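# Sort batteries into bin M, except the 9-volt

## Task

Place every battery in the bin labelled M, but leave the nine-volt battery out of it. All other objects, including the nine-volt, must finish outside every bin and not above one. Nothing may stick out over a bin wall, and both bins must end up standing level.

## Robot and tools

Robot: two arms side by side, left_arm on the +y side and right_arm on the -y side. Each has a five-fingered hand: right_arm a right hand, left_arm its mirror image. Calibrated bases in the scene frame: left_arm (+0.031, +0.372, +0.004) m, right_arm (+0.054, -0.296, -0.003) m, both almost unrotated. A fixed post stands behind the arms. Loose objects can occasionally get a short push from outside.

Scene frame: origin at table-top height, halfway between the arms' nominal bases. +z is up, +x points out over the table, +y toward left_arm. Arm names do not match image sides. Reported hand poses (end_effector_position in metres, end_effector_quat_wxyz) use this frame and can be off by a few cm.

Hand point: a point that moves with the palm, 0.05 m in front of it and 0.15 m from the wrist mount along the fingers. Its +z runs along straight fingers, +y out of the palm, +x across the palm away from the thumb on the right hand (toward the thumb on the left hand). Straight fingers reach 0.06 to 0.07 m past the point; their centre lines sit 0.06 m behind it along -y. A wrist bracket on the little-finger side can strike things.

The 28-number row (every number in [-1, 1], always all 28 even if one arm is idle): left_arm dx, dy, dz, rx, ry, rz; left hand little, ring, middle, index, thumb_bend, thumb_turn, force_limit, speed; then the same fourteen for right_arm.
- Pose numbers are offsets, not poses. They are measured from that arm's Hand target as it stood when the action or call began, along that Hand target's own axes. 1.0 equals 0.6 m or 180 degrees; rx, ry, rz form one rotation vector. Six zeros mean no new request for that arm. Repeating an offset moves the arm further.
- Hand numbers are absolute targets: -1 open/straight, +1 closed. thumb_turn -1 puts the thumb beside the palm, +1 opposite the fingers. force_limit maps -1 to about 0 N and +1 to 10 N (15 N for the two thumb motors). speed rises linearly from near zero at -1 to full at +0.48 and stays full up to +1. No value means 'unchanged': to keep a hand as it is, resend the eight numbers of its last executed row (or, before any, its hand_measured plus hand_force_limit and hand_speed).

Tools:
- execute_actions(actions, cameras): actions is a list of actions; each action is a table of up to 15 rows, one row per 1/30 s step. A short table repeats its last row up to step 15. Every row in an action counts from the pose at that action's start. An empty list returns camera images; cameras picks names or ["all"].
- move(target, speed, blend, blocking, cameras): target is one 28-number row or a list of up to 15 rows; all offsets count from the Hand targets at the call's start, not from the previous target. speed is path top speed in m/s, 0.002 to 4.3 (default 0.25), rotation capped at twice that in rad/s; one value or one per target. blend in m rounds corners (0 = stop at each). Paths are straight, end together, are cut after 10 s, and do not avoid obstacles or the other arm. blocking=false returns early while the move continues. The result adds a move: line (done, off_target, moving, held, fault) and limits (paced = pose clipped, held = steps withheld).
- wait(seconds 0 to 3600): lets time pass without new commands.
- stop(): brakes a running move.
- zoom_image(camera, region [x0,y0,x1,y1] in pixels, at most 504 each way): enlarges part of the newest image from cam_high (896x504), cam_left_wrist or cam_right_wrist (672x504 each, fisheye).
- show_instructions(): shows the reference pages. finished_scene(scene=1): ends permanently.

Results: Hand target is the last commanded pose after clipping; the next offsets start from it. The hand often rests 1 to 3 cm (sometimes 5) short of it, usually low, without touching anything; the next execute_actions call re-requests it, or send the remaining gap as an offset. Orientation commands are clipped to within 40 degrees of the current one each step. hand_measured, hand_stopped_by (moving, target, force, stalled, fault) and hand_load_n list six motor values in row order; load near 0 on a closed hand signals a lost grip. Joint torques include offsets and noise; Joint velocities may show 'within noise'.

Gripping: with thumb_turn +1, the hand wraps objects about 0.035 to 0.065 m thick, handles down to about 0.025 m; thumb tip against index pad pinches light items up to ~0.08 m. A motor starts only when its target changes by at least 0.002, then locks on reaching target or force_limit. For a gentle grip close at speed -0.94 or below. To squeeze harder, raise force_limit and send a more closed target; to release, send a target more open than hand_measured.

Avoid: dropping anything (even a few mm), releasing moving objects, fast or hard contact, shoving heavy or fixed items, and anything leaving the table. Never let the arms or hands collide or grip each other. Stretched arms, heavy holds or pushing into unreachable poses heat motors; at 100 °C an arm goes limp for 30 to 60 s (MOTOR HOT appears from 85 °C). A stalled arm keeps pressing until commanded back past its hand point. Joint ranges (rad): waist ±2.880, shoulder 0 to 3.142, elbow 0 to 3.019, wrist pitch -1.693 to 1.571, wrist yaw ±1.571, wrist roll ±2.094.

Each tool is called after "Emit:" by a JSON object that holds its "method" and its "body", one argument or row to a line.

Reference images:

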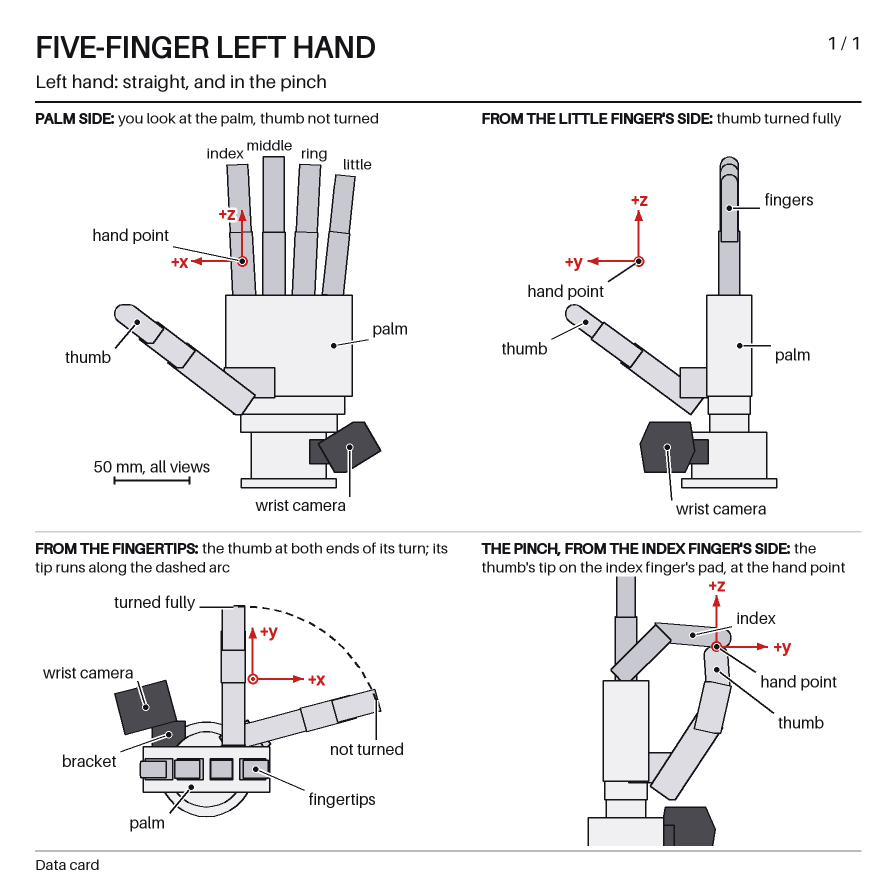

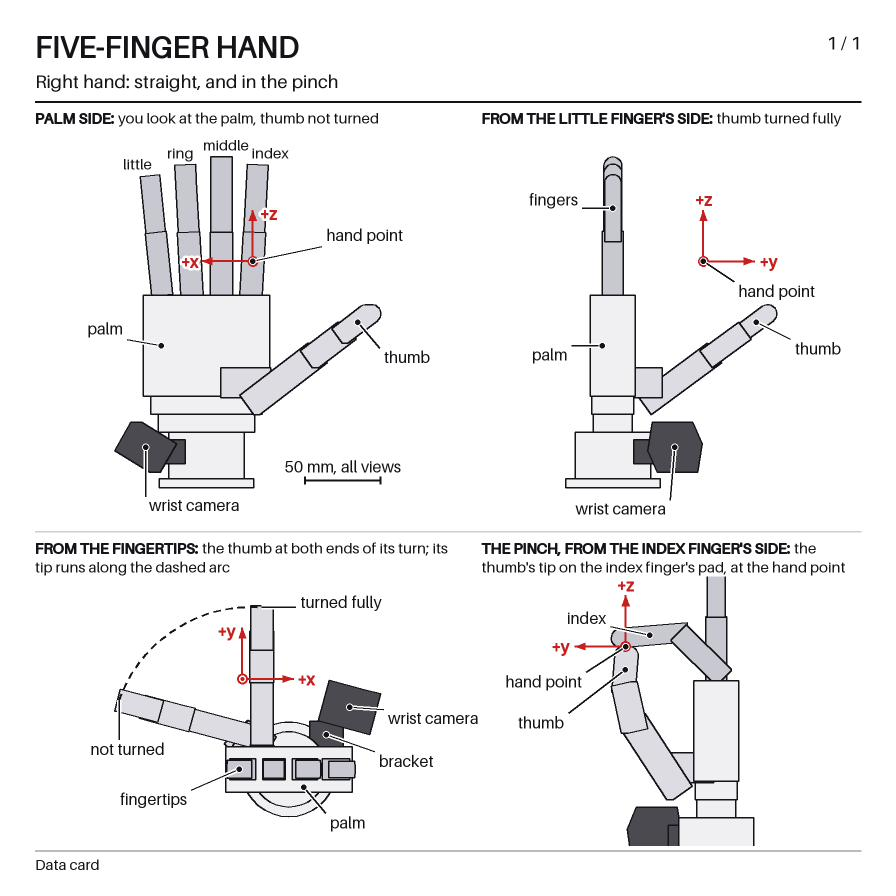

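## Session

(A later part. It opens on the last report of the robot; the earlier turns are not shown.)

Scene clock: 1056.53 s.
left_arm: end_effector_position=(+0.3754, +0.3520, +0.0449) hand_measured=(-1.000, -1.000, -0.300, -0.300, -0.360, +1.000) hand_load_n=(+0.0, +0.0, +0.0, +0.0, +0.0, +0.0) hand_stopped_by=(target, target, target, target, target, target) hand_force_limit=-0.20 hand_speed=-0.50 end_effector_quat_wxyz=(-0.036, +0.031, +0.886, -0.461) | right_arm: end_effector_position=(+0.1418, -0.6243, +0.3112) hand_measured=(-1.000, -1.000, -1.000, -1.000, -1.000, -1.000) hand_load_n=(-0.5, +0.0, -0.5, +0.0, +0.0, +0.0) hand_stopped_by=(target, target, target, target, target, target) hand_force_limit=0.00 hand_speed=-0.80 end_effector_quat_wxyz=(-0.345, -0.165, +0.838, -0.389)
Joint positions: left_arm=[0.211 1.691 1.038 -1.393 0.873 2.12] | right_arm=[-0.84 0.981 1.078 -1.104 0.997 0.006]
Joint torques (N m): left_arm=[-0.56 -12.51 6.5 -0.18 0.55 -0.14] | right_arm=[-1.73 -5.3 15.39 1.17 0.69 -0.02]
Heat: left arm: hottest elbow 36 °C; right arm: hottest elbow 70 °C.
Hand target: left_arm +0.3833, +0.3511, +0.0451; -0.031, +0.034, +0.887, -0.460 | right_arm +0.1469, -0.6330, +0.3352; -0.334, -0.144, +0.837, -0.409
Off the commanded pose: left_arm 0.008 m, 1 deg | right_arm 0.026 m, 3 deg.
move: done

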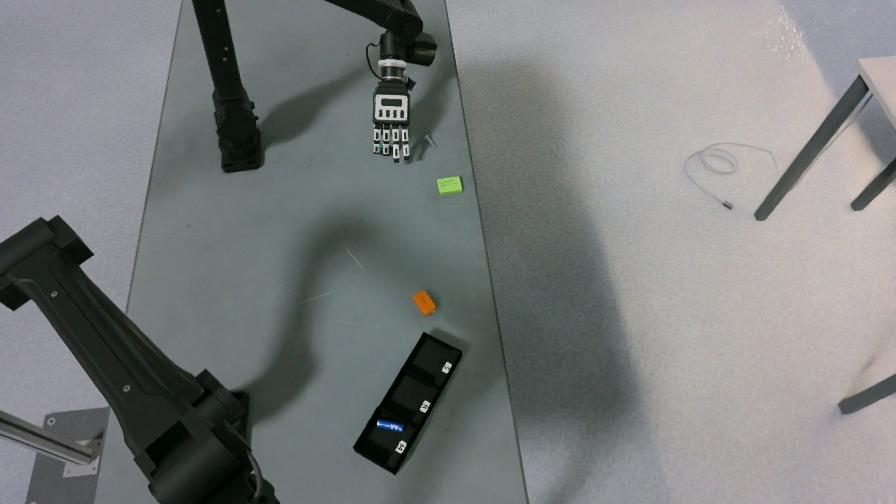

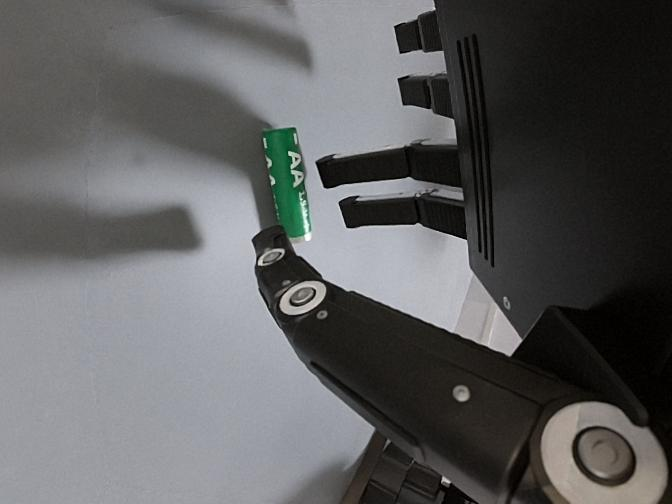

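Emit:
{"method": "move", "body": {
  "target": [
    [-0.0166, -0.0267, -0.0205, 0, 0, 0, -1, -1, -0.3, -0.3, -0.36, 1, -0.2, -0.5, 0, 0, 0, 0, 0, 0, -1, -1, -1, -1, -1, -1, 0, -0.8],
    [-0.0166, -0.002, -0.0033, 0, 0, 0, -1, -1, -0.3, -0.3, -0.36, 1, -0.2, -0.5, 0, 0, 0, 0, 0, 0, -1, -1, -1, -1, -1, -1, 0, -0.8]
  ],
  "cameras": ["cam_high", "cam_left_wrist"],
  "speed": 0.08
}}

Emit:
{"method": "zoom_image", "body": {
  "camera": "cam_left_wrist",
  "region": [200, 100, 450, 350]
}}

Emit:
{"method": "zoom_image", "body": {
  "camera": "cam_high",
  "region": [340, 80, 480, 210]
}}

Scene clock: 1080.33 s.
left_arm: end_effector_position=(+0.3849, +0.3526, +0.0475) hand_measured=(-1.000, -1.000, -0.300, -0.300, -0.360, +1.000) hand_load_n=(+0.0, +0.0, +0.0, +0.0, +0.0, +0.0) hand_stopped_by=(target, target, target, target, target, target) hand_force_limit=-0.20 hand_speed=-0.50 end_effector_quat_wxyz=(-0.034, +0.032, +0.886, -0.461) | right_arm: end_effector_position=(+0.1418, -0.6243, +0.3112) hand_measured=(-1.000, -1.000, -1.000, -1.000, -1.000, -1.000) hand_load_n=(+0.0, +0.0, +0.0, +0.0, +0.0, +0.0) hand_stopped_by=(target, target, target, target, target, target) hand_force_limit=0.00 hand_speed=-0.80 end_effector_quat_wxyz=(-0.345, -0.165, +0.838, -0.389)
Joint positions: left_arm=[0.207 1.704 1.066 -1.4 0.875 2.114] | right_arm=[-0.84 0.981 1.078 -1.104 0.997 0.006]
Joint torques (N m): left_arm=[-0.67 -12.28 6.61 -0.14 0.57 -0.17] | right_arm=[-1.73 -5.25 15.38 1.16 0.69 -0.03]
Heat: left arm: hottest elbow 36 °C; right arm: hottest elbow 70 °C.
Hand target: left_arm +0.3934, +0.3513, +0.0470; -0.031, +0.034, +0.887, -0.460 | right_arm +0.1469, -0.6330, +0.3352; -0.334, -0.144, +0.837, -0.409
Off the commanded pose: left_arm 0.009 m, 0 deg | right_arm 0.026 m, 3 deg.
move: done

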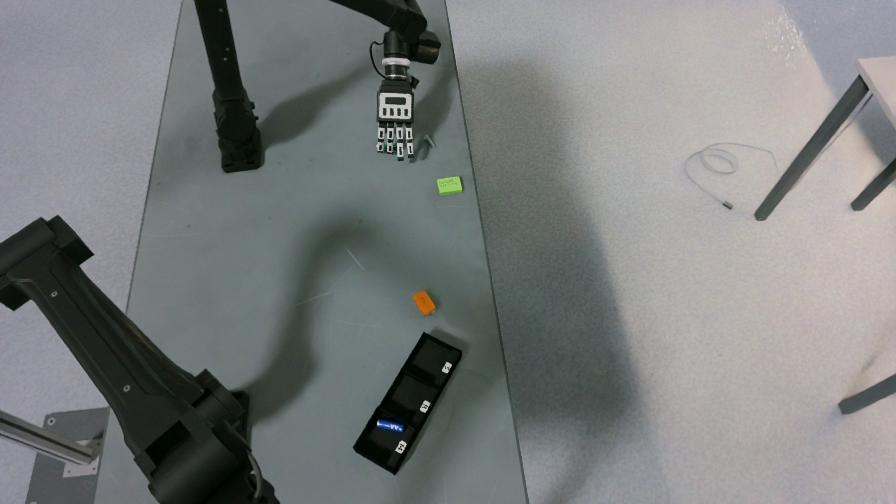

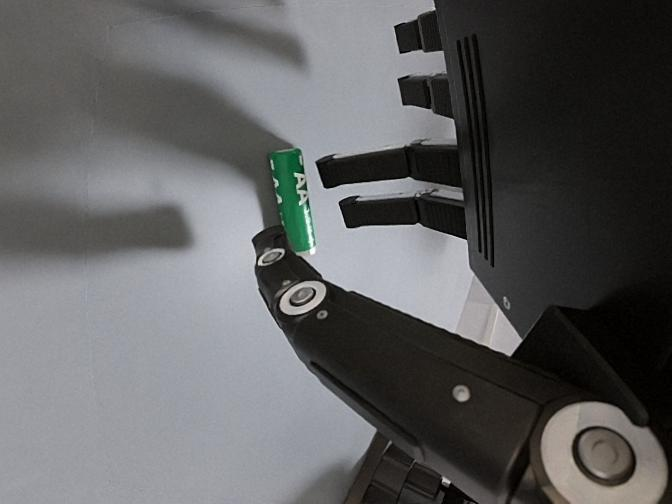

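Scaled by 2.016 from the camera's image (finer frame: 960x720).

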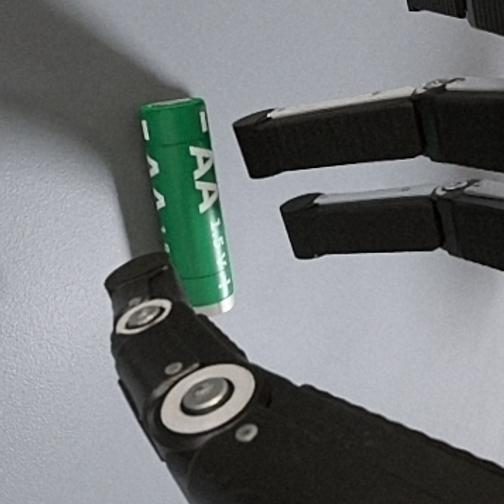

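Scaled by 3.600 from the camera's image (finer frame: 1280x720).

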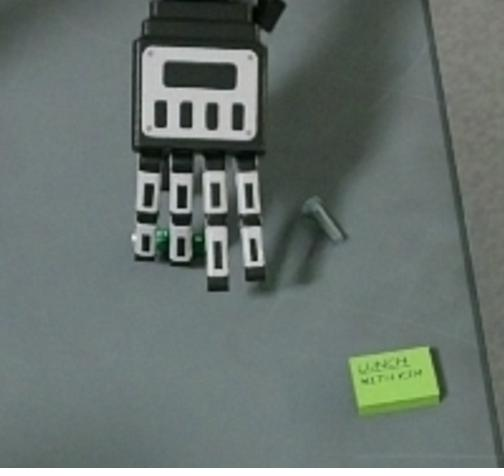

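Emit:
{"method": "move", "body": {
  "target": [-0.003, 0.0163, 0.0115, 0, 0, 0, -1, -1, -0.3, -0.3, -0.36, 1, -0.2, -0.5, 0, 0, 0, 0, 0, 0, -1, -1, -1, -1, -1, -1, 0, -0.8],
  "cameras": ["cam_high", "cam_left_wrist"],
  "speed": 0.05
}}

Emit:
{"method": "zoom_image", "body": {
  "camera": "cam_left_wrist",
  "region": [200, 100, 450, 350]
}}

Emit:
{"method": "zoom_image", "body": {
  "camera": "cam_high",
  "region": [340, 80, 480, 210]
}}

Scene clock: 1088.17 s.
left_arm: end_effector_position=(+0.3893, +0.3532, +0.0380) hand_measured=(-1.000, -1.000, -0.300, -0.300, -0.360, +1.000) hand_load_n=(+0.0, +0.0, -1.0, +0.0, +0.0, +0.0) hand_stopped_by=(target, target, target, target, target, target) hand_force_limit=-0.20 hand_speed=-0.50 end_effector_quat_wxyz=(-0.031, +0.032, +0.886, -0.461) | right_arm: end_effector_position=(+0.1418, -0.6243, +0.3112) hand_measured=(-1.000, -1.000, -1.000, -1.000, -1.000, -1.000) hand_load_n=(-0.5, +0.0, +0.0, +0.0, +0.0, +0.0) hand_stopped_by=(target, target, target, target, target, target) hand_force_limit=0.00 hand_speed=-0.80 end_effector_quat_wxyz=(-0.345, -0.165, +0.838, -0.389)
Joint positions: left_arm=[0.206 1.725 1.066 -1.371 0.878 2.111] | right_arm=[-0.84 0.981 1.078 -1.104 0.997 0.006]
Joint torques (N m): left_arm=[-0.91 -12.04 5.9 -0.13 0.5 -0.16] | right_arm=[-1.79 -5.3 15.39 1.14 0.69 -0.02]
Heat: left arm: hottest elbow 35 °C; right arm: hottest elbow 70 °C.
Hand target: left_arm +0.3949, +0.3510, +0.0350; -0.031, +0.034, +0.887, -0.460 | right_arm +0.1469, -0.6330, +0.3352; -0.334, -0.144, +0.837, -0.409
Off the commanded pose: left_arm 0.007 m, 0 deg | right_arm 0.026 m, 3 deg.
move: done

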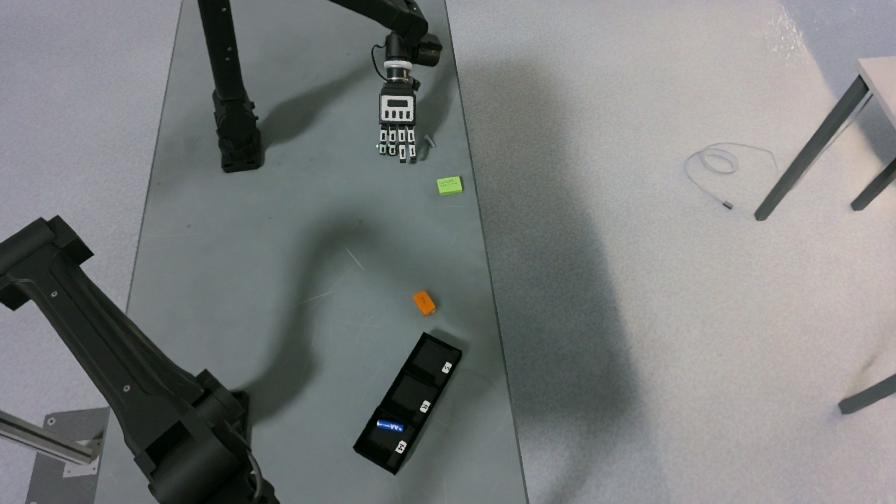

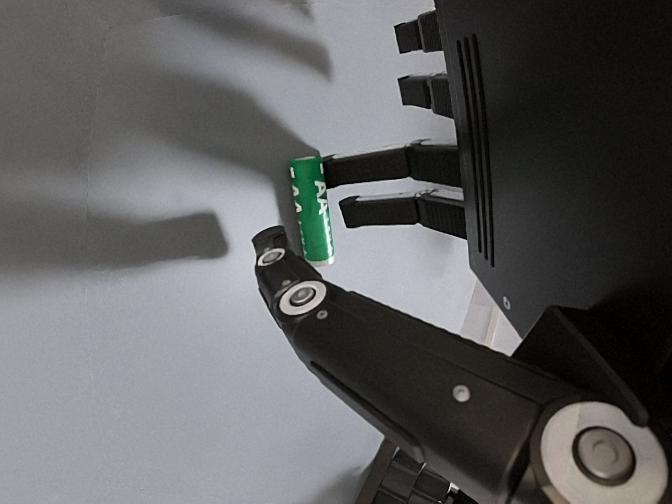

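Scaled by 2.016 from the camera's image (finer frame: 960x720).

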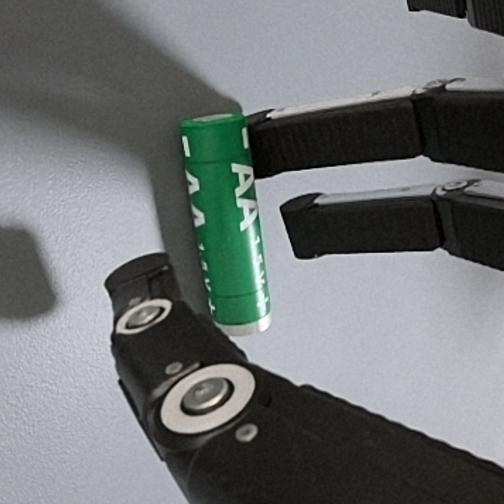

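Scaled by 3.600 from the camera's image (finer frame: 1280x720).

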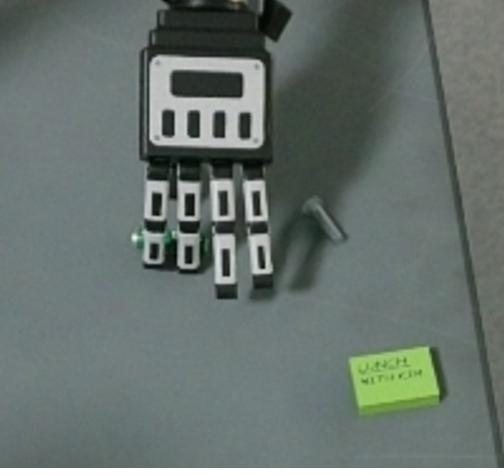

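Emit:
{"method": "move", "body": {
  "target": [0, 0, 0, 0, 0, 0, -1, -1, 0.02, 0.08, -0.36, 1, -0.4, -0.9, 0, 0, 0, 0, 0, 0, -1, -1, -1, -1, -1, -1, 0, -0.8],
  "cameras": ["cam_left_wrist"]
}}

Emit:
{"method": "zoom_image", "body": {
  "camera": "cam_left_wrist",
  "region": [200, 100, 450, 350]
}}

Scene clock: 1096.83 s.
left_arm: end_effector_position=(+0.3901, +0.3512, +0.0380) hand_measured=(-1.000, -1.000, +0.020, +0.080, -0.360, +1.000) hand_load_n=(-0.5, +0.0, +0.0, +0.0, +0.0, +0.0) hand_stopped_by=(target, target, target, target, target, target) hand_force_limit=-0.40 hand_speed=-0.90 end_effector_quat_wxyz=(-0.031, +0.034, +0.886, -0.462) | right_arm: end_effector_position=(+0.1418, -0.6243, +0.3112) hand_measured=(-1.000, -1.000, -1.000, -1.000, -1.000, -1.000) hand_load_n=(+0.0, +0.0, +0.0, +0.0, +0.0, +0.0) hand_stopped_by=(target, target, target, target, target, target) hand_force_limit=0.00 hand_speed=-0.80 end_effector_quat_wxyz=(-0.345, -0.165, +0.838, -0.389)
Joint positions: left_arm=[0.202 1.725 1.066 -1.369 0.881 2.11] | right_arm=[-0.84 0.981 1.078 -1.104 0.997 0.006]
Joint torques (N m): left_arm=[-0.21 -12.22 5.94 -0.14 0.36 -0.17] | right_arm=[-1.67 -5.25 15.38 1.17 0.69 -0.02]
Heat: left arm: hottest elbow 35 °C; right arm: hottest elbow 70 °C.
Hand target: left_arm +0.3949, +0.3511, +0.0350; -0.032, +0.034, +0.887, -0.460 | right_arm +0.1469, -0.6330, +0.3352; -0.334, -0.144, +0.837, -0.409
Off the commanded pose: left_arm 0.006 m, 0 deg | right_arm 0.026 m, 3 deg.
move: done

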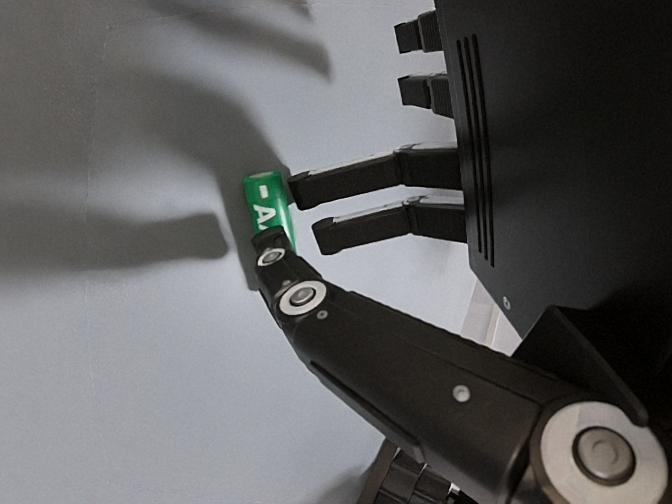

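Scaled by 2.016 from the camera's image (finer frame: 960x720).

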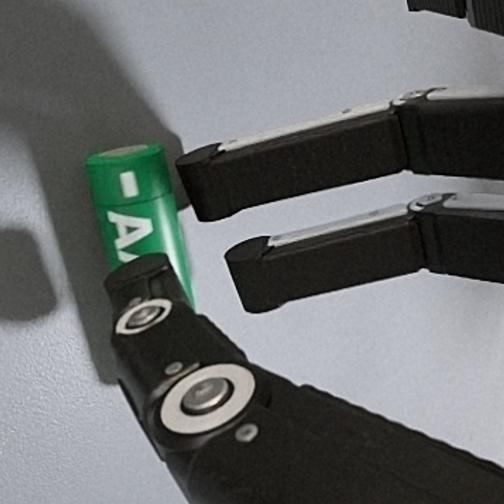

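Emit:
{"method": "move", "body": {
  "target": [0, 0, 0, 0, 0, 0, -1, -1, 0.02, 0.3, -0.36, 1, -0.4, -0.92, 0, 0, 0, 0, 0, 0, -1, -1, -1, -1, -1, -1, 0, -0.8],
  "cameras": ["cam_left_wrist"]
}}

Emit:
{"method": "zoom_image", "body": {
  "camera": "cam_left_wrist",
  "region": [200, 100, 450, 350]
}}

Scene clock: 1103.20 s.
left_arm: end_effector_position=(+0.3901, +0.3512, +0.0380) hand_measured=(-1.000, -1.000, +0.020, +0.300, -0.360, +1.000) hand_load_n=(+0.0, +0.0, +0.0, +0.0, +0.0, +0.0) hand_stopped_by=(target, target, target, target, target, target) hand_force_limit=-0.40 hand_speed=-0.92 end_effector_quat_wxyz=(-0.031, +0.034, +0.886, -0.462) | right_arm: end_effector_position=(+0.1418, -0.6243, +0.3112) hand_measured=(-1.000, -1.000, -1.000, -1.000, -1.000, -1.000) hand_load_n=(+0.0, +0.0, +0.0, +0.0, +0.0, +0.0) hand_stopped_by=(target, target, target, target, target, target) hand_force_limit=0.00 hand_speed=-0.80 end_effector_quat_wxyz=(-0.345, -0.165, +0.838, -0.389)
Joint positions: left_arm=[0.202 1.725 1.066 -1.369 0.881 2.11] | right_arm=[-0.84 0.981 1.078 -1.104 0.997 0.006]
Joint torques (N m): left_arm=[-0.38 -11.93 6.06 -0.16 0.34 -0.17] | right_arm=[-1.73 -5.25 15.39 1.14 0.7 -0.02]
Heat: left arm: hottest elbow 35 °C; right arm: hottest elbow 70 °C.
Hand target: left_arm +0.3949, +0.3511, +0.0350; -0.032, +0.034, +0.887, -0.460 | right_arm +0.1469, -0.6330, +0.3352; -0.334, -0.144, +0.837, -0.409
Off the commanded pose: left_arm 0.006 m, 0 deg | right_arm 0.026 m, 3 deg.
move: done

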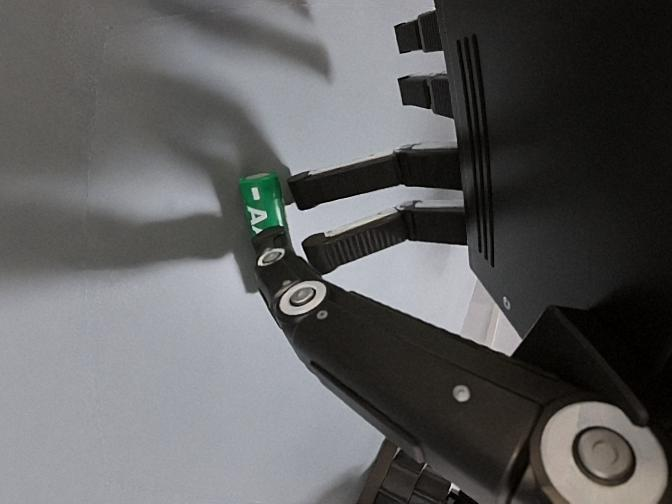

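Scaled by 2.016 from the camera's image (finer frame: 960x720).

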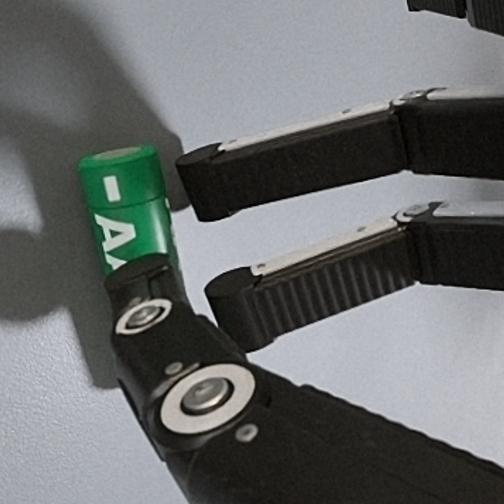

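Emit:
{"method": "move", "body": {
  "target": [0, 0, 0, 0, 0, 0, -1, -1, -0.3, -0.3, -0.36, 1, -0.4, -0.7, 0, 0, 0, 0, 0, 0, -1, -1, -1, -1, -1, -1, 0, -0.8],
  "cameras": ["cam_left_wrist", "cam_high"]
}}

Emit:
{"method": "zoom_image", "body": {
  "camera": "cam_left_wrist",
  "region": [200, 100, 450, 350]
}}

Emit:
{"method": "zoom_image", "body": {
  "camera": "cam_high",
  "region": [360, 100, 450, 190]
}}

Scene clock: 1134.23 s.
left_arm: end_effector_position=(+0.3901, +0.3516, +0.0380) hand_measured=(-1.000, -1.000, -0.300, -0.300, -0.360, +1.000) hand_load_n=(+0.0, +0.0, -0.5, +0.0, +0.0, +0.0) hand_stopped_by=(target, target, target, target, target, target) hand_force_limit=-0.40 hand_speed=-0.70 end_effector_quat_wxyz=(-0.030, +0.034, +0.886, -0.462) | right_arm: end_effector_position=(+0.1418, -0.6243, +0.3112) hand_measured=(-1.000, -1.000, -1.000, -1.000, -1.000, -1.000) hand_load_n=(+0.0, +0.0, +0.0, +0.0, +0.0, +0.0) hand_stopped_by=(target, target, target, target, target, target) hand_force_limit=0.00 hand_speed=-0.80 end_effector_quat_wxyz=(-0.345, -0.165, +0.838, -0.389)
Joint positions: left_arm=[0.203 1.725 1.066 -1.369 0.881 2.11] | right_arm=[-0.84 0.981 1.078 -1.104 0.997 0.006]
Joint torques (N m): left_arm=[-0.44 -12.22 6.02 -0.25 0.38 -0.16] | right_arm=[-1.79 -5.19 15.39 1.14 0.69 -0.03]
Heat: left arm: hottest elbow 34 °C; right arm: hottest elbow 71 °C.
Hand target: left_arm +0.3949, +0.3511, +0.0350; -0.031, +0.034, +0.887, -0.460 | right_arm +0.1469, -0.6330, +0.3352; -0.334, -0.144, +0.837, -0.409
Off the commanded pose: left_arm 0.006 m, 0 deg | right_arm 0.026 m, 3 deg.
move: done
Images, in order (width x height): cam_high 896x504, cam_left_wrist 672x504.

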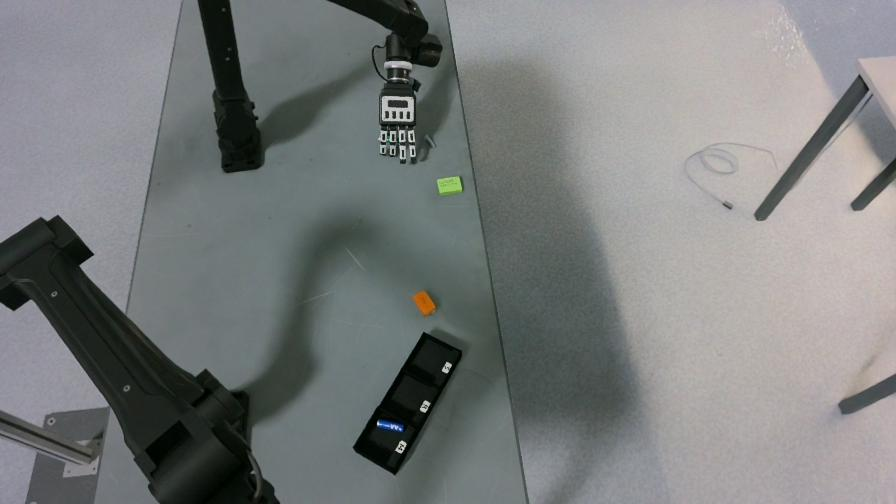

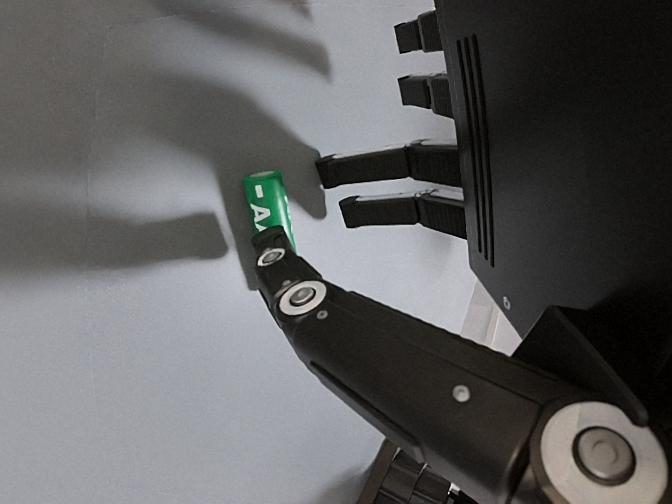

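Scaled by 2.016 from the camera's image (finer frame: 960x720).

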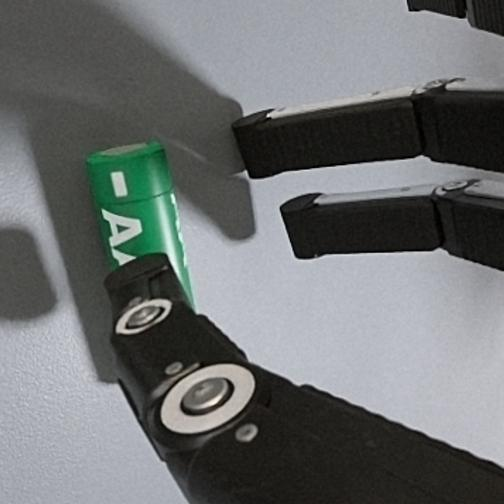

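Scaled by 5.600 from the camera's image (finer frame: 1280x720).

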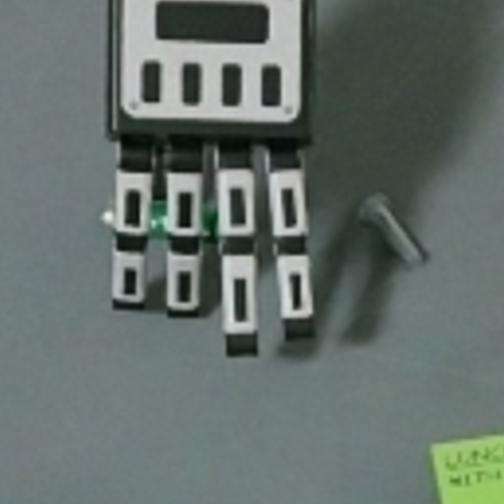

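Emit:
{"method": "move", "body": {
  "target": [0, 0.013, 0.0092, 0, 0, 0, -1, -1, -0.3, -0.3, -0.36, 1, -0.4, -0.7, 0, 0, 0, 0, 0, 0, -1, -1, -1, -1, -1, -1, 0, -0.8],
  "cameras": ["cam_left_wrist"],
  "speed": 0.04
}}

Emit:
{"method": "zoom_image", "body": {
  "camera": "cam_left_wrist",
  "region": [200, 100, 450, 350]
}}

Scene clock: 1147.53 s.
left_arm: end_effector_position=(+0.3915, +0.3519, +0.0371) hand_measured=(-1.000, -1.000, -0.300, -0.300, -0.360, +1.000) hand_load_n=(+0.0, -0.5, -0.5, +0.0, +0.0, +0.0) hand_stopped_by=(target, target, target, target, target, target) hand_force_limit=-0.40 hand_speed=-0.70 end_effector_quat_wxyz=(-0.029, +0.032, +0.886, -0.461) | right_arm: end_effector_position=(+0.1418, -0.6243, +0.3112) hand_measured=(-1.000, -1.000, -1.000, -1.000, -1.000, -1.000) hand_load_n=(+0.0, +0.0, +0.0, +0.0, +0.0, +0.0) hand_stopped_by=(target, target, target, target, target, target) hand_force_limit=0.00 hand_speed=-0.80 end_effector_quat_wxyz=(-0.345, -0.165, +0.838, -0.389)
Joint positions: left_arm=[0.203 1.726 1.066 -1.36 0.881 2.103] | right_arm=[-0.84 0.981 1.078 -1.104 0.997 0.006]
Joint torques (N m): left_arm=[-0.26 -11.11 5.27 0.38 0.37 -0.07] | right_arm=[-1.73 -5.25 15.39 1.16 0.69 -0.02]
Heat: left arm: hottest elbow 34 °C; right arm: hottest elbow 71 °C.
Hand target: left_arm +0.3947, +0.3511, +0.0254; -0.031, +0.034, +0.887, -0.460 | right_arm +0.1469, -0.6330, +0.3352; -0.334, -0.144, +0.837, -0.409
Off the commanded pose: left_arm 0.012 m, 0 deg | right_arm 0.026 m, 3 deg.
move: off_target (left_arm)

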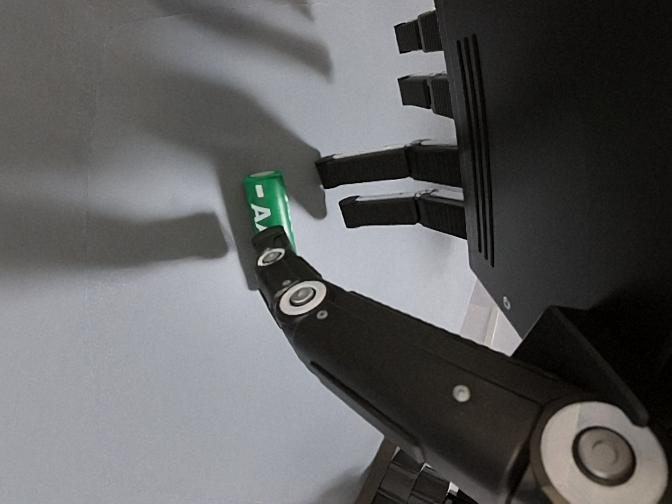

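Scaled by 2.016 from the camera's image (finer frame: 960x720).

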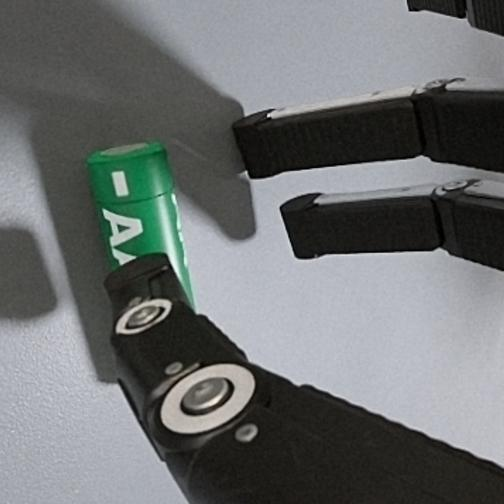

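Emit:
{"method": "move", "body": {
  "target": [
    [0.0007, -0.0368, -0.0259, 0, 0, 0, -1, -1, -0.3, -0.3, -0.36, 1, -0.4, -0.7, 0, 0, 0, 0, 0, 0, -1, -1, -1, -1, -1, -1, 0, -0.8],
    [0.0033, -0.0195, -0.0502, 0, 0, 0, -1, -1, -0.3, -0.3, -0.36, 1, -0.4, -0.7, 0, 0, 0, 0, 0, 0, -1, -1, -1, -1, -1, -1, 0, -0.8],
    [0.003, 0.0037, -0.034, 0, 0, 0, -1, -1, -0.3, -0.3, -0.36, 1, -0.4, -0.7, 0, 0, 0, 0, 0, 0, -1, -1, -1, -1, -1, -1, 0, -0.8]
  ],
  "cameras": ["cam_left_wrist", "cam_high"],
  "speed": 0.05
}}

Emit:
{"method": "zoom_image", "body": {
  "camera": "cam_left_wrist",
  "region": [200, 100, 450, 350]
}}

Emit:
{"method": "zoom_image", "body": {
  "camera": "cam_high",
  "region": [360, 100, 450, 190]
}}

Scene clock: 1167.97 s.
left_arm: end_effector_position=(+0.3830, +0.3629, +0.0382) hand_measured=(-1.000, -1.000, -0.300, -0.300, -0.360, +1.000) hand_load_n=(+0.0, +0.0, -0.5, +0.0, +0.0, +0.0) hand_stopped_by=(target, target, target, target, target, target) hand_force_limit=-0.40 hand_speed=-0.70 end_effector_quat_wxyz=(-0.042, +0.021, +0.887, -0.459) | right_arm: end_effector_position=(+0.1418, -0.6243, +0.3112) hand_measured=(-1.000, -1.000, -1.000, -1.000, -1.000, -1.000) hand_load_n=(+0.0, +0.0, +0.0, +0.0, +0.0, +0.0) hand_stopped_by=(target, target, target, target, target, target) hand_force_limit=0.00 hand_speed=-0.80 end_effector_quat_wxyz=(-0.345, -0.165, +0.838, -0.389)
Joint positions: left_arm=[0.229 1.732 1.071 -1.403 0.859 2.12] | right_arm=[-0.84 0.981 1.078 -1.104 0.997 0.006]
Joint torques (N m): left_arm=[0.21 -12.16 6.82 -0.08 0.34 0.08] | right_arm=[-1.73 -5.3 15.38 1.16 0.69 -0.02]
Heat: left arm: hottest elbow 34 °C; right arm: hottest elbow 71 °C.
Hand target: left_arm +0.3948, +0.3691, +0.0355; -0.031, +0.034, +0.887, -0.460 | right_arm +0.1469, -0.6330, +0.3352; -0.334, -0.144, +0.837, -0.409
Off the commanded pose: left_arm 0.014 m, 2 deg | right_arm 0.026 m, 3 deg.
joint sent to its limit (left arm) — joint 6 (wrist roll), upper limit. The joint targets still meet the commanded pose.
move: off_target (left_arm)
Images, in order (width x height): cam_high 896x504, cam_left_wrist 672x504.

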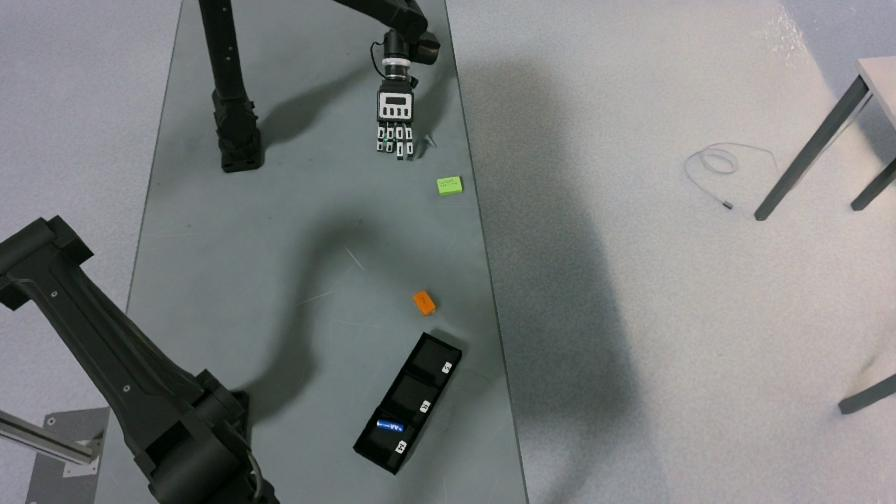

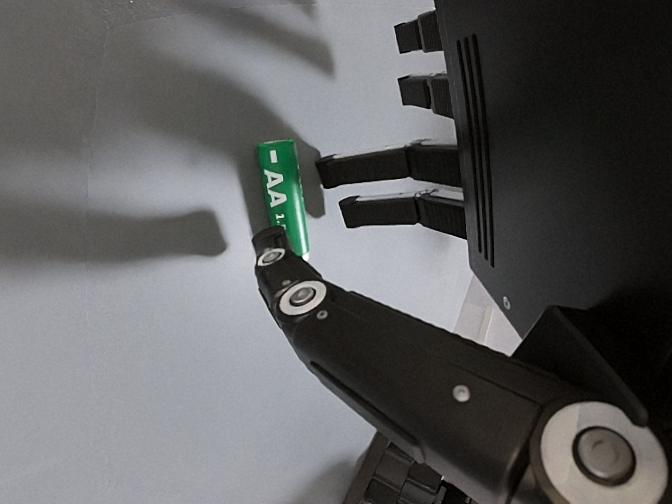

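Scaled by 2.016 from the camera's image (finer frame: 960x720).

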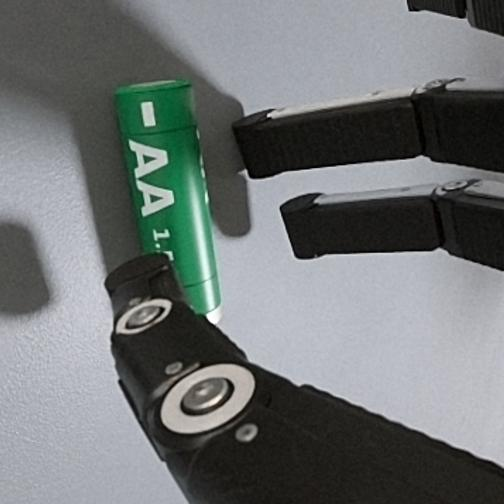

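Scaled by 5.600 from the camera's image (finer frame: 1280x720).

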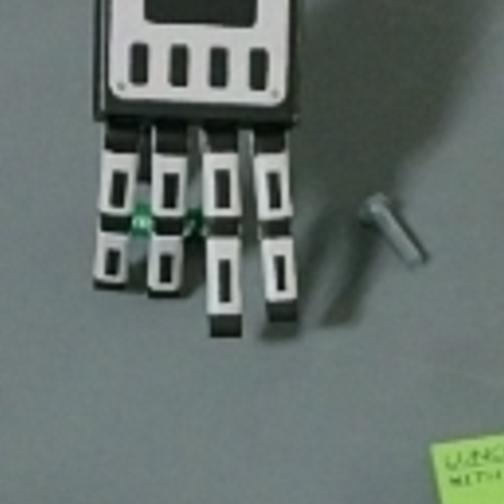

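Emit:
{"method": "move", "body": {
  "target": [-0.0103, 0.016, 0.0102, 0, 0, 0, -1, -1, -0.3, -0.3, -0.36, 1, -0.4, -0.7, 0, 0, 0, 0, 0, 0, -1, -1, -1, -1, -1, -1, 0, -0.8],
  "cameras": ["cam_left_wrist", "cam_high"],
  "speed": 0.05
}}

Emit:
{"method": "zoom_image", "body": {
  "camera": "cam_left_wrist",
  "region": [200, 100, 450, 350]
}}

Emit:
{"method": "zoom_image", "body": {
  "camera": "cam_high",
  "region": [360, 100, 450, 190]
}}

Scene clock: 1183.97 s.
left_arm: end_effector_position=(+0.3841, +0.3629, +0.0368) hand_measured=(-1.000, -1.000, -0.300, -0.300, -0.360, +1.000) hand_load_n=(+0.0, +0.0, -2.0, +0.0, +0.0, +0.0) hand_stopped_by=(target, target, target, target, target, target) hand_force_limit=-0.40 hand_speed=-0.70 end_effector_quat_wxyz=(-0.041, +0.020, +0.886, -0.461) | right_arm: end_effector_position=(+0.1418, -0.6243, +0.3112) hand_measured=(-1.000, -1.000, -1.000, -1.000, -1.000, -1.000) hand_load_n=(+0.0, +0.0, -0.5, +0.0, +0.0, +0.0) hand_stopped_by=(target, target, target, target, target, target) hand_force_limit=0.00 hand_speed=-0.80 end_effector_quat_wxyz=(-0.345, -0.165, +0.838, -0.389)
Joint positions: left_arm=[0.231 1.736 1.071 -1.398 0.864 2.12] | right_arm=[-0.84 0.981 1.078 -1.104 0.997 0.006]
Joint torques (N m): left_arm=[-0.03 -9.76 7.28 0.62 0.24 0.08] | right_arm=[-1.79 -5.19 15.36 1.16 0.7 -0.02]
Heat: left arm: hottest elbow 33 °C; right arm: hottest elbow 72 °C.
Hand target: left_arm +0.4007, +0.3691, +0.0240; -0.031, +0.034, +0.887, -0.460 | right_arm +0.1469, -0.6330, +0.3352; -0.334, -0.144, +0.837, -0.409
Off the commanded pose: left_arm 0.022 m, 2 deg | right_arm 0.026 m, 3 deg.
joint sent to its limit (left arm) — joint 6 (wrist roll), upper limit. The joint targets still meet the commanded pose.
move: off_target (left_arm)
Images, in order (width x height): cam_high 896x504, cam_left_wrist 672x504.

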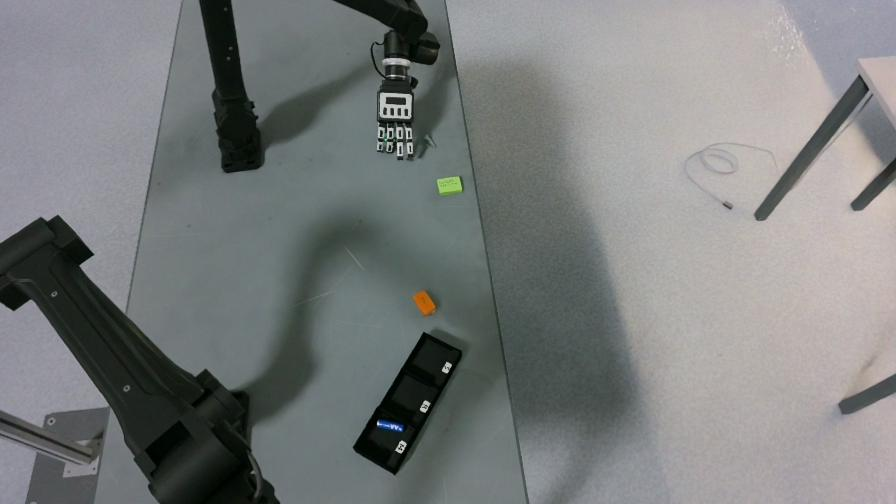

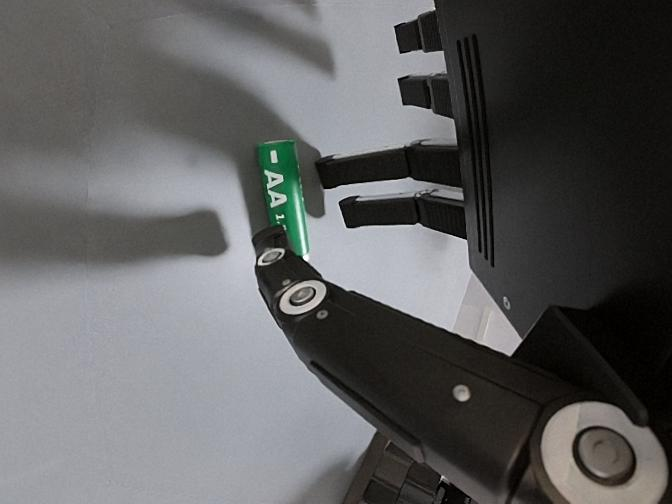

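Scaled by 2.016 from the camera's image (finer frame: 960x720).

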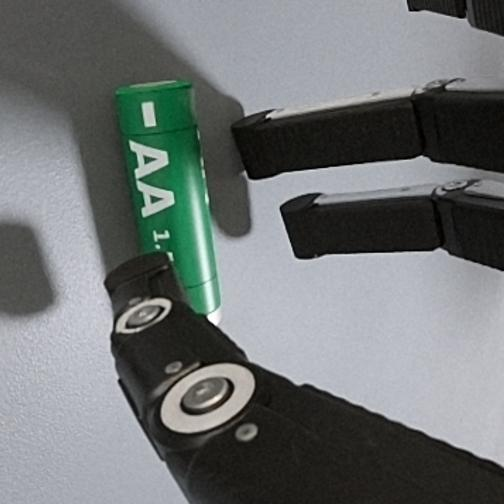

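Scaled by 5.600 from the camera's image (finer frame: 1280x720).

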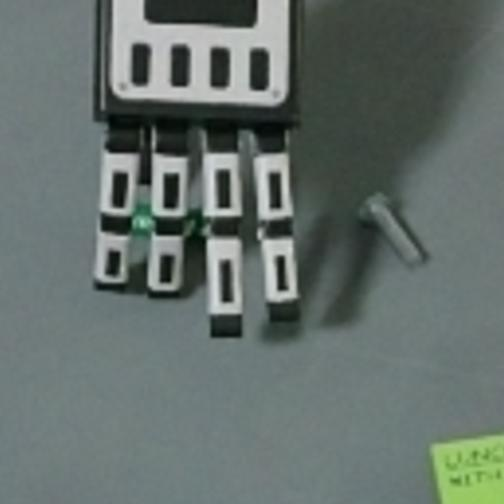

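Emit:
{"method": "move", "body": {
  "target": [
    [0, 0, 0, 0, 0, 0, -1, -1, -0.2, -0.2, -0.5, 1, -0.4, -0.8, 0, 0, 0, 0, 0, 0, -1, -1, -1, -1, -1, -1, 0, -0.8],
    [0, 0, 0, 0, 0, 0, -1, -1, -0.02, 0.02, -0.5, 1, -0.4, -0.9, 0, 0, 0, 0, 0, 0, -1, -1, -1, -1, -1, -1, 0, -0.8]
  ],
  "cameras": ["cam_left_wrist"],
  "speed": 0.05
}}

Emit:
{"method": "zoom_image", "body": {
  "camera": "cam_left_wrist",
  "region": [200, 100, 450, 350]
}}

Scene clock: 1206.43 s.
left_arm: end_effector_position=(+0.3847, +0.3605, +0.0362) hand_measured=(-1.000, -1.000, -0.192, +0.020, -0.500, +1.000) hand_load_n=(+0.0, +0.0, +1.0, +0.0, +0.0, +0.0) hand_stopped_by=(target, target, force, target, target, target) hand_force_limit=-0.40 hand_speed=-0.90 end_effector_quat_wxyz=(-0.041, +0.018, +0.884, -0.465) | right_arm: end_effector_position=(+0.1418, -0.6243, +0.3112) hand_measured=(-1.000, -1.000, -1.000, -1.000, -1.000, -1.000) hand_load_n=(+0.0, +0.0, +0.0, +0.0, +0.0, +0.0) hand_stopped_by=(target, target, target, target, target, target) hand_force_limit=0.00 hand_speed=-0.80 end_effector_quat_wxyz=(-0.345, -0.165, +0.838, -0.389)
Joint positions: left_arm=[0.229 1.741 1.071 -1.398 0.875 2.119] | right_arm=[-0.84 0.981 1.078 -1.104 0.997 0.006]
Joint torques (N m): left_arm=[0.03 -10.34 7.24 0.53 -0.17 0.08] | right_arm=[-1.73 -5.3 15.41 1.16 0.69 -0.03]
Heat: left arm: hottest elbow 33 °C; right arm: hottest elbow 72 °C.
Hand target: left_arm +0.4006, +0.3691, +0.0239; -0.031, +0.034, +0.887, -0.460 | right_arm +0.1469, -0.6330, +0.3352; -0.334, -0.144, +0.837, -0.409
Off the commanded pose: left_arm 0.022 m, 2 deg | right_arm 0.026 m, 3 deg.
joint sent to its limit (left arm) — joint 6 (wrist roll), upper limit. The joint targets still meet the commanded pose.
move: done; target 2's new numbers were sent with left_arm's hand 0.022 m and 2 deg from that target

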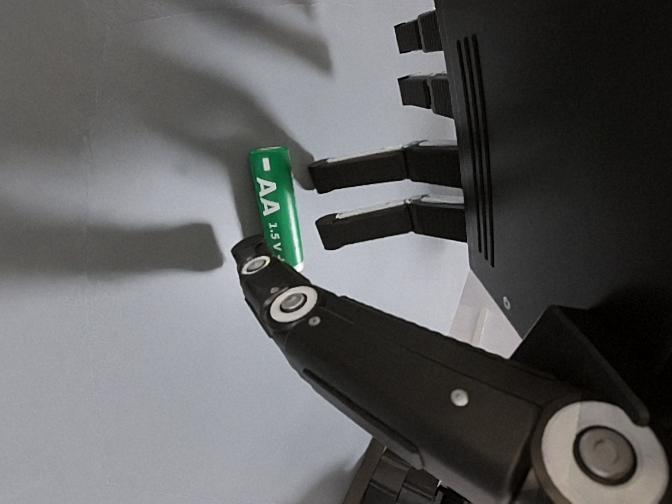

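Scaled by 2.016 from the camera's image (finer frame: 960x720).

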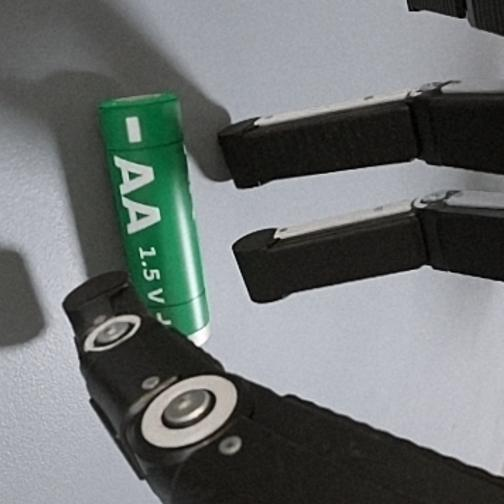

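Emit:
{"method": "move", "body": {
  "target": [
    [0, -0.0137, -0.0096, 0, 0, 0, -1, -1, -0.192, 0.02, -0.5, 1, -0.4, -0.9, 0, 0, 0, 0, 0, 0, -1, -1, -1, -1, -1, -1, 0, -0.8],
    [0, -0.0137, -0.0096, 0, 0, 0, -1, -1, 0.03, 0.05, -0.5, 1, -0.3, -0.88, 0, 0, 0, 0, 0, 0, -1, -1, -1, -1, -1, -1, 0, -0.8]
  ],
  "cameras": ["cam_left_wrist"],
  "speed": 0.05
}}

Emit:
{"method": "zoom_image", "body": {
  "camera": "cam_left_wrist",
  "region": [200, 100, 450, 350]
}}

Scene clock: 1217.60 s.
left_arm: end_effector_position=(+0.3857, +0.3620, +0.0366) hand_measured=(-1.000, -1.000, +0.030, +0.050, -0.500, +1.000) hand_load_n=(+0.0, +0.0, +0.5, +0.0, +0.0, +0.0) hand_stopped_by=(target, target, target, target, target, target) hand_force_limit=-0.30 hand_speed=-0.88 end_effector_quat_wxyz=(-0.042, +0.019, +0.885, -0.463) | right_arm: end_effector_position=(+0.1418, -0.6243, +0.3112) hand_measured=(-1.000, -1.000, -1.000, -1.000, -1.000, -1.000) hand_load_n=(+0.0, +0.0, +0.0, +0.0, +0.0, +0.0) hand_stopped_by=(target, target, target, target, target, target) hand_force_limit=0.00 hand_speed=-0.80 end_effector_quat_wxyz=(-0.345, -0.165, +0.838, -0.389)
Joint positions: left_arm=[0.229 1.742 1.076 -1.401 0.868 2.119] | right_arm=[-0.84 0.981 1.078 -1.104 0.997 0.006]
Joint torques (N m): left_arm=[-0.09 -11.58 7.6 -0.29 0.08 0.1] | right_arm=[-1.73 -5.3 15.39 1.16 0.69 -0.02]
Heat: left arm: hottest elbow 33 °C; right arm: hottest elbow 72 °C.
Hand target: left_arm +0.4009, +0.3691, +0.0340; -0.031, +0.034, +0.887, -0.460 | right_arm +0.1469, -0.6330, +0.3352; -0.334, -0.144, +0.837, -0.409
Off the commanded pose: left_arm 0.017 m, 2 deg | right_arm 0.026 m, 3 deg.
joint sent to its limit (left arm) — joint 6 (wrist roll), upper limit. The joint targets still meet the commanded pose.
move: off_target (left_arm); target 2's new numbers were sent with left_arm's hand 0.018 m and 2 deg from that target

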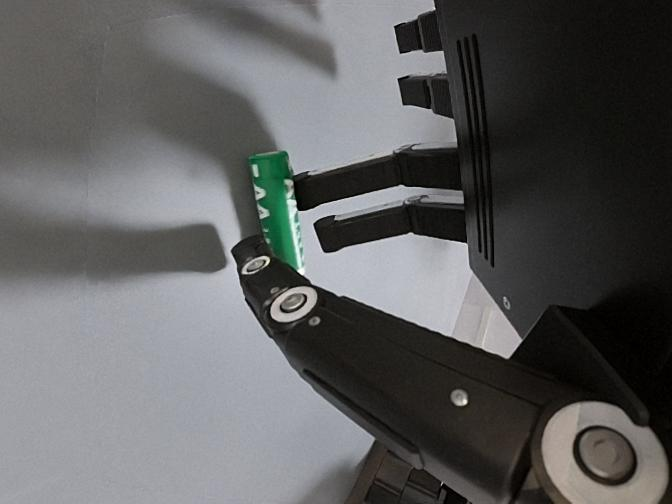

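Scaled by 2.016 from the camera's image (finer frame: 960x720).

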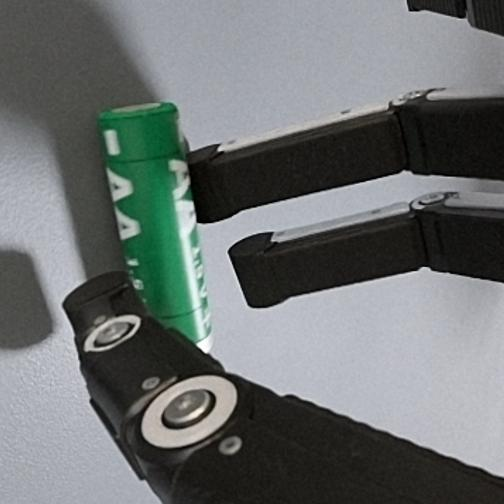

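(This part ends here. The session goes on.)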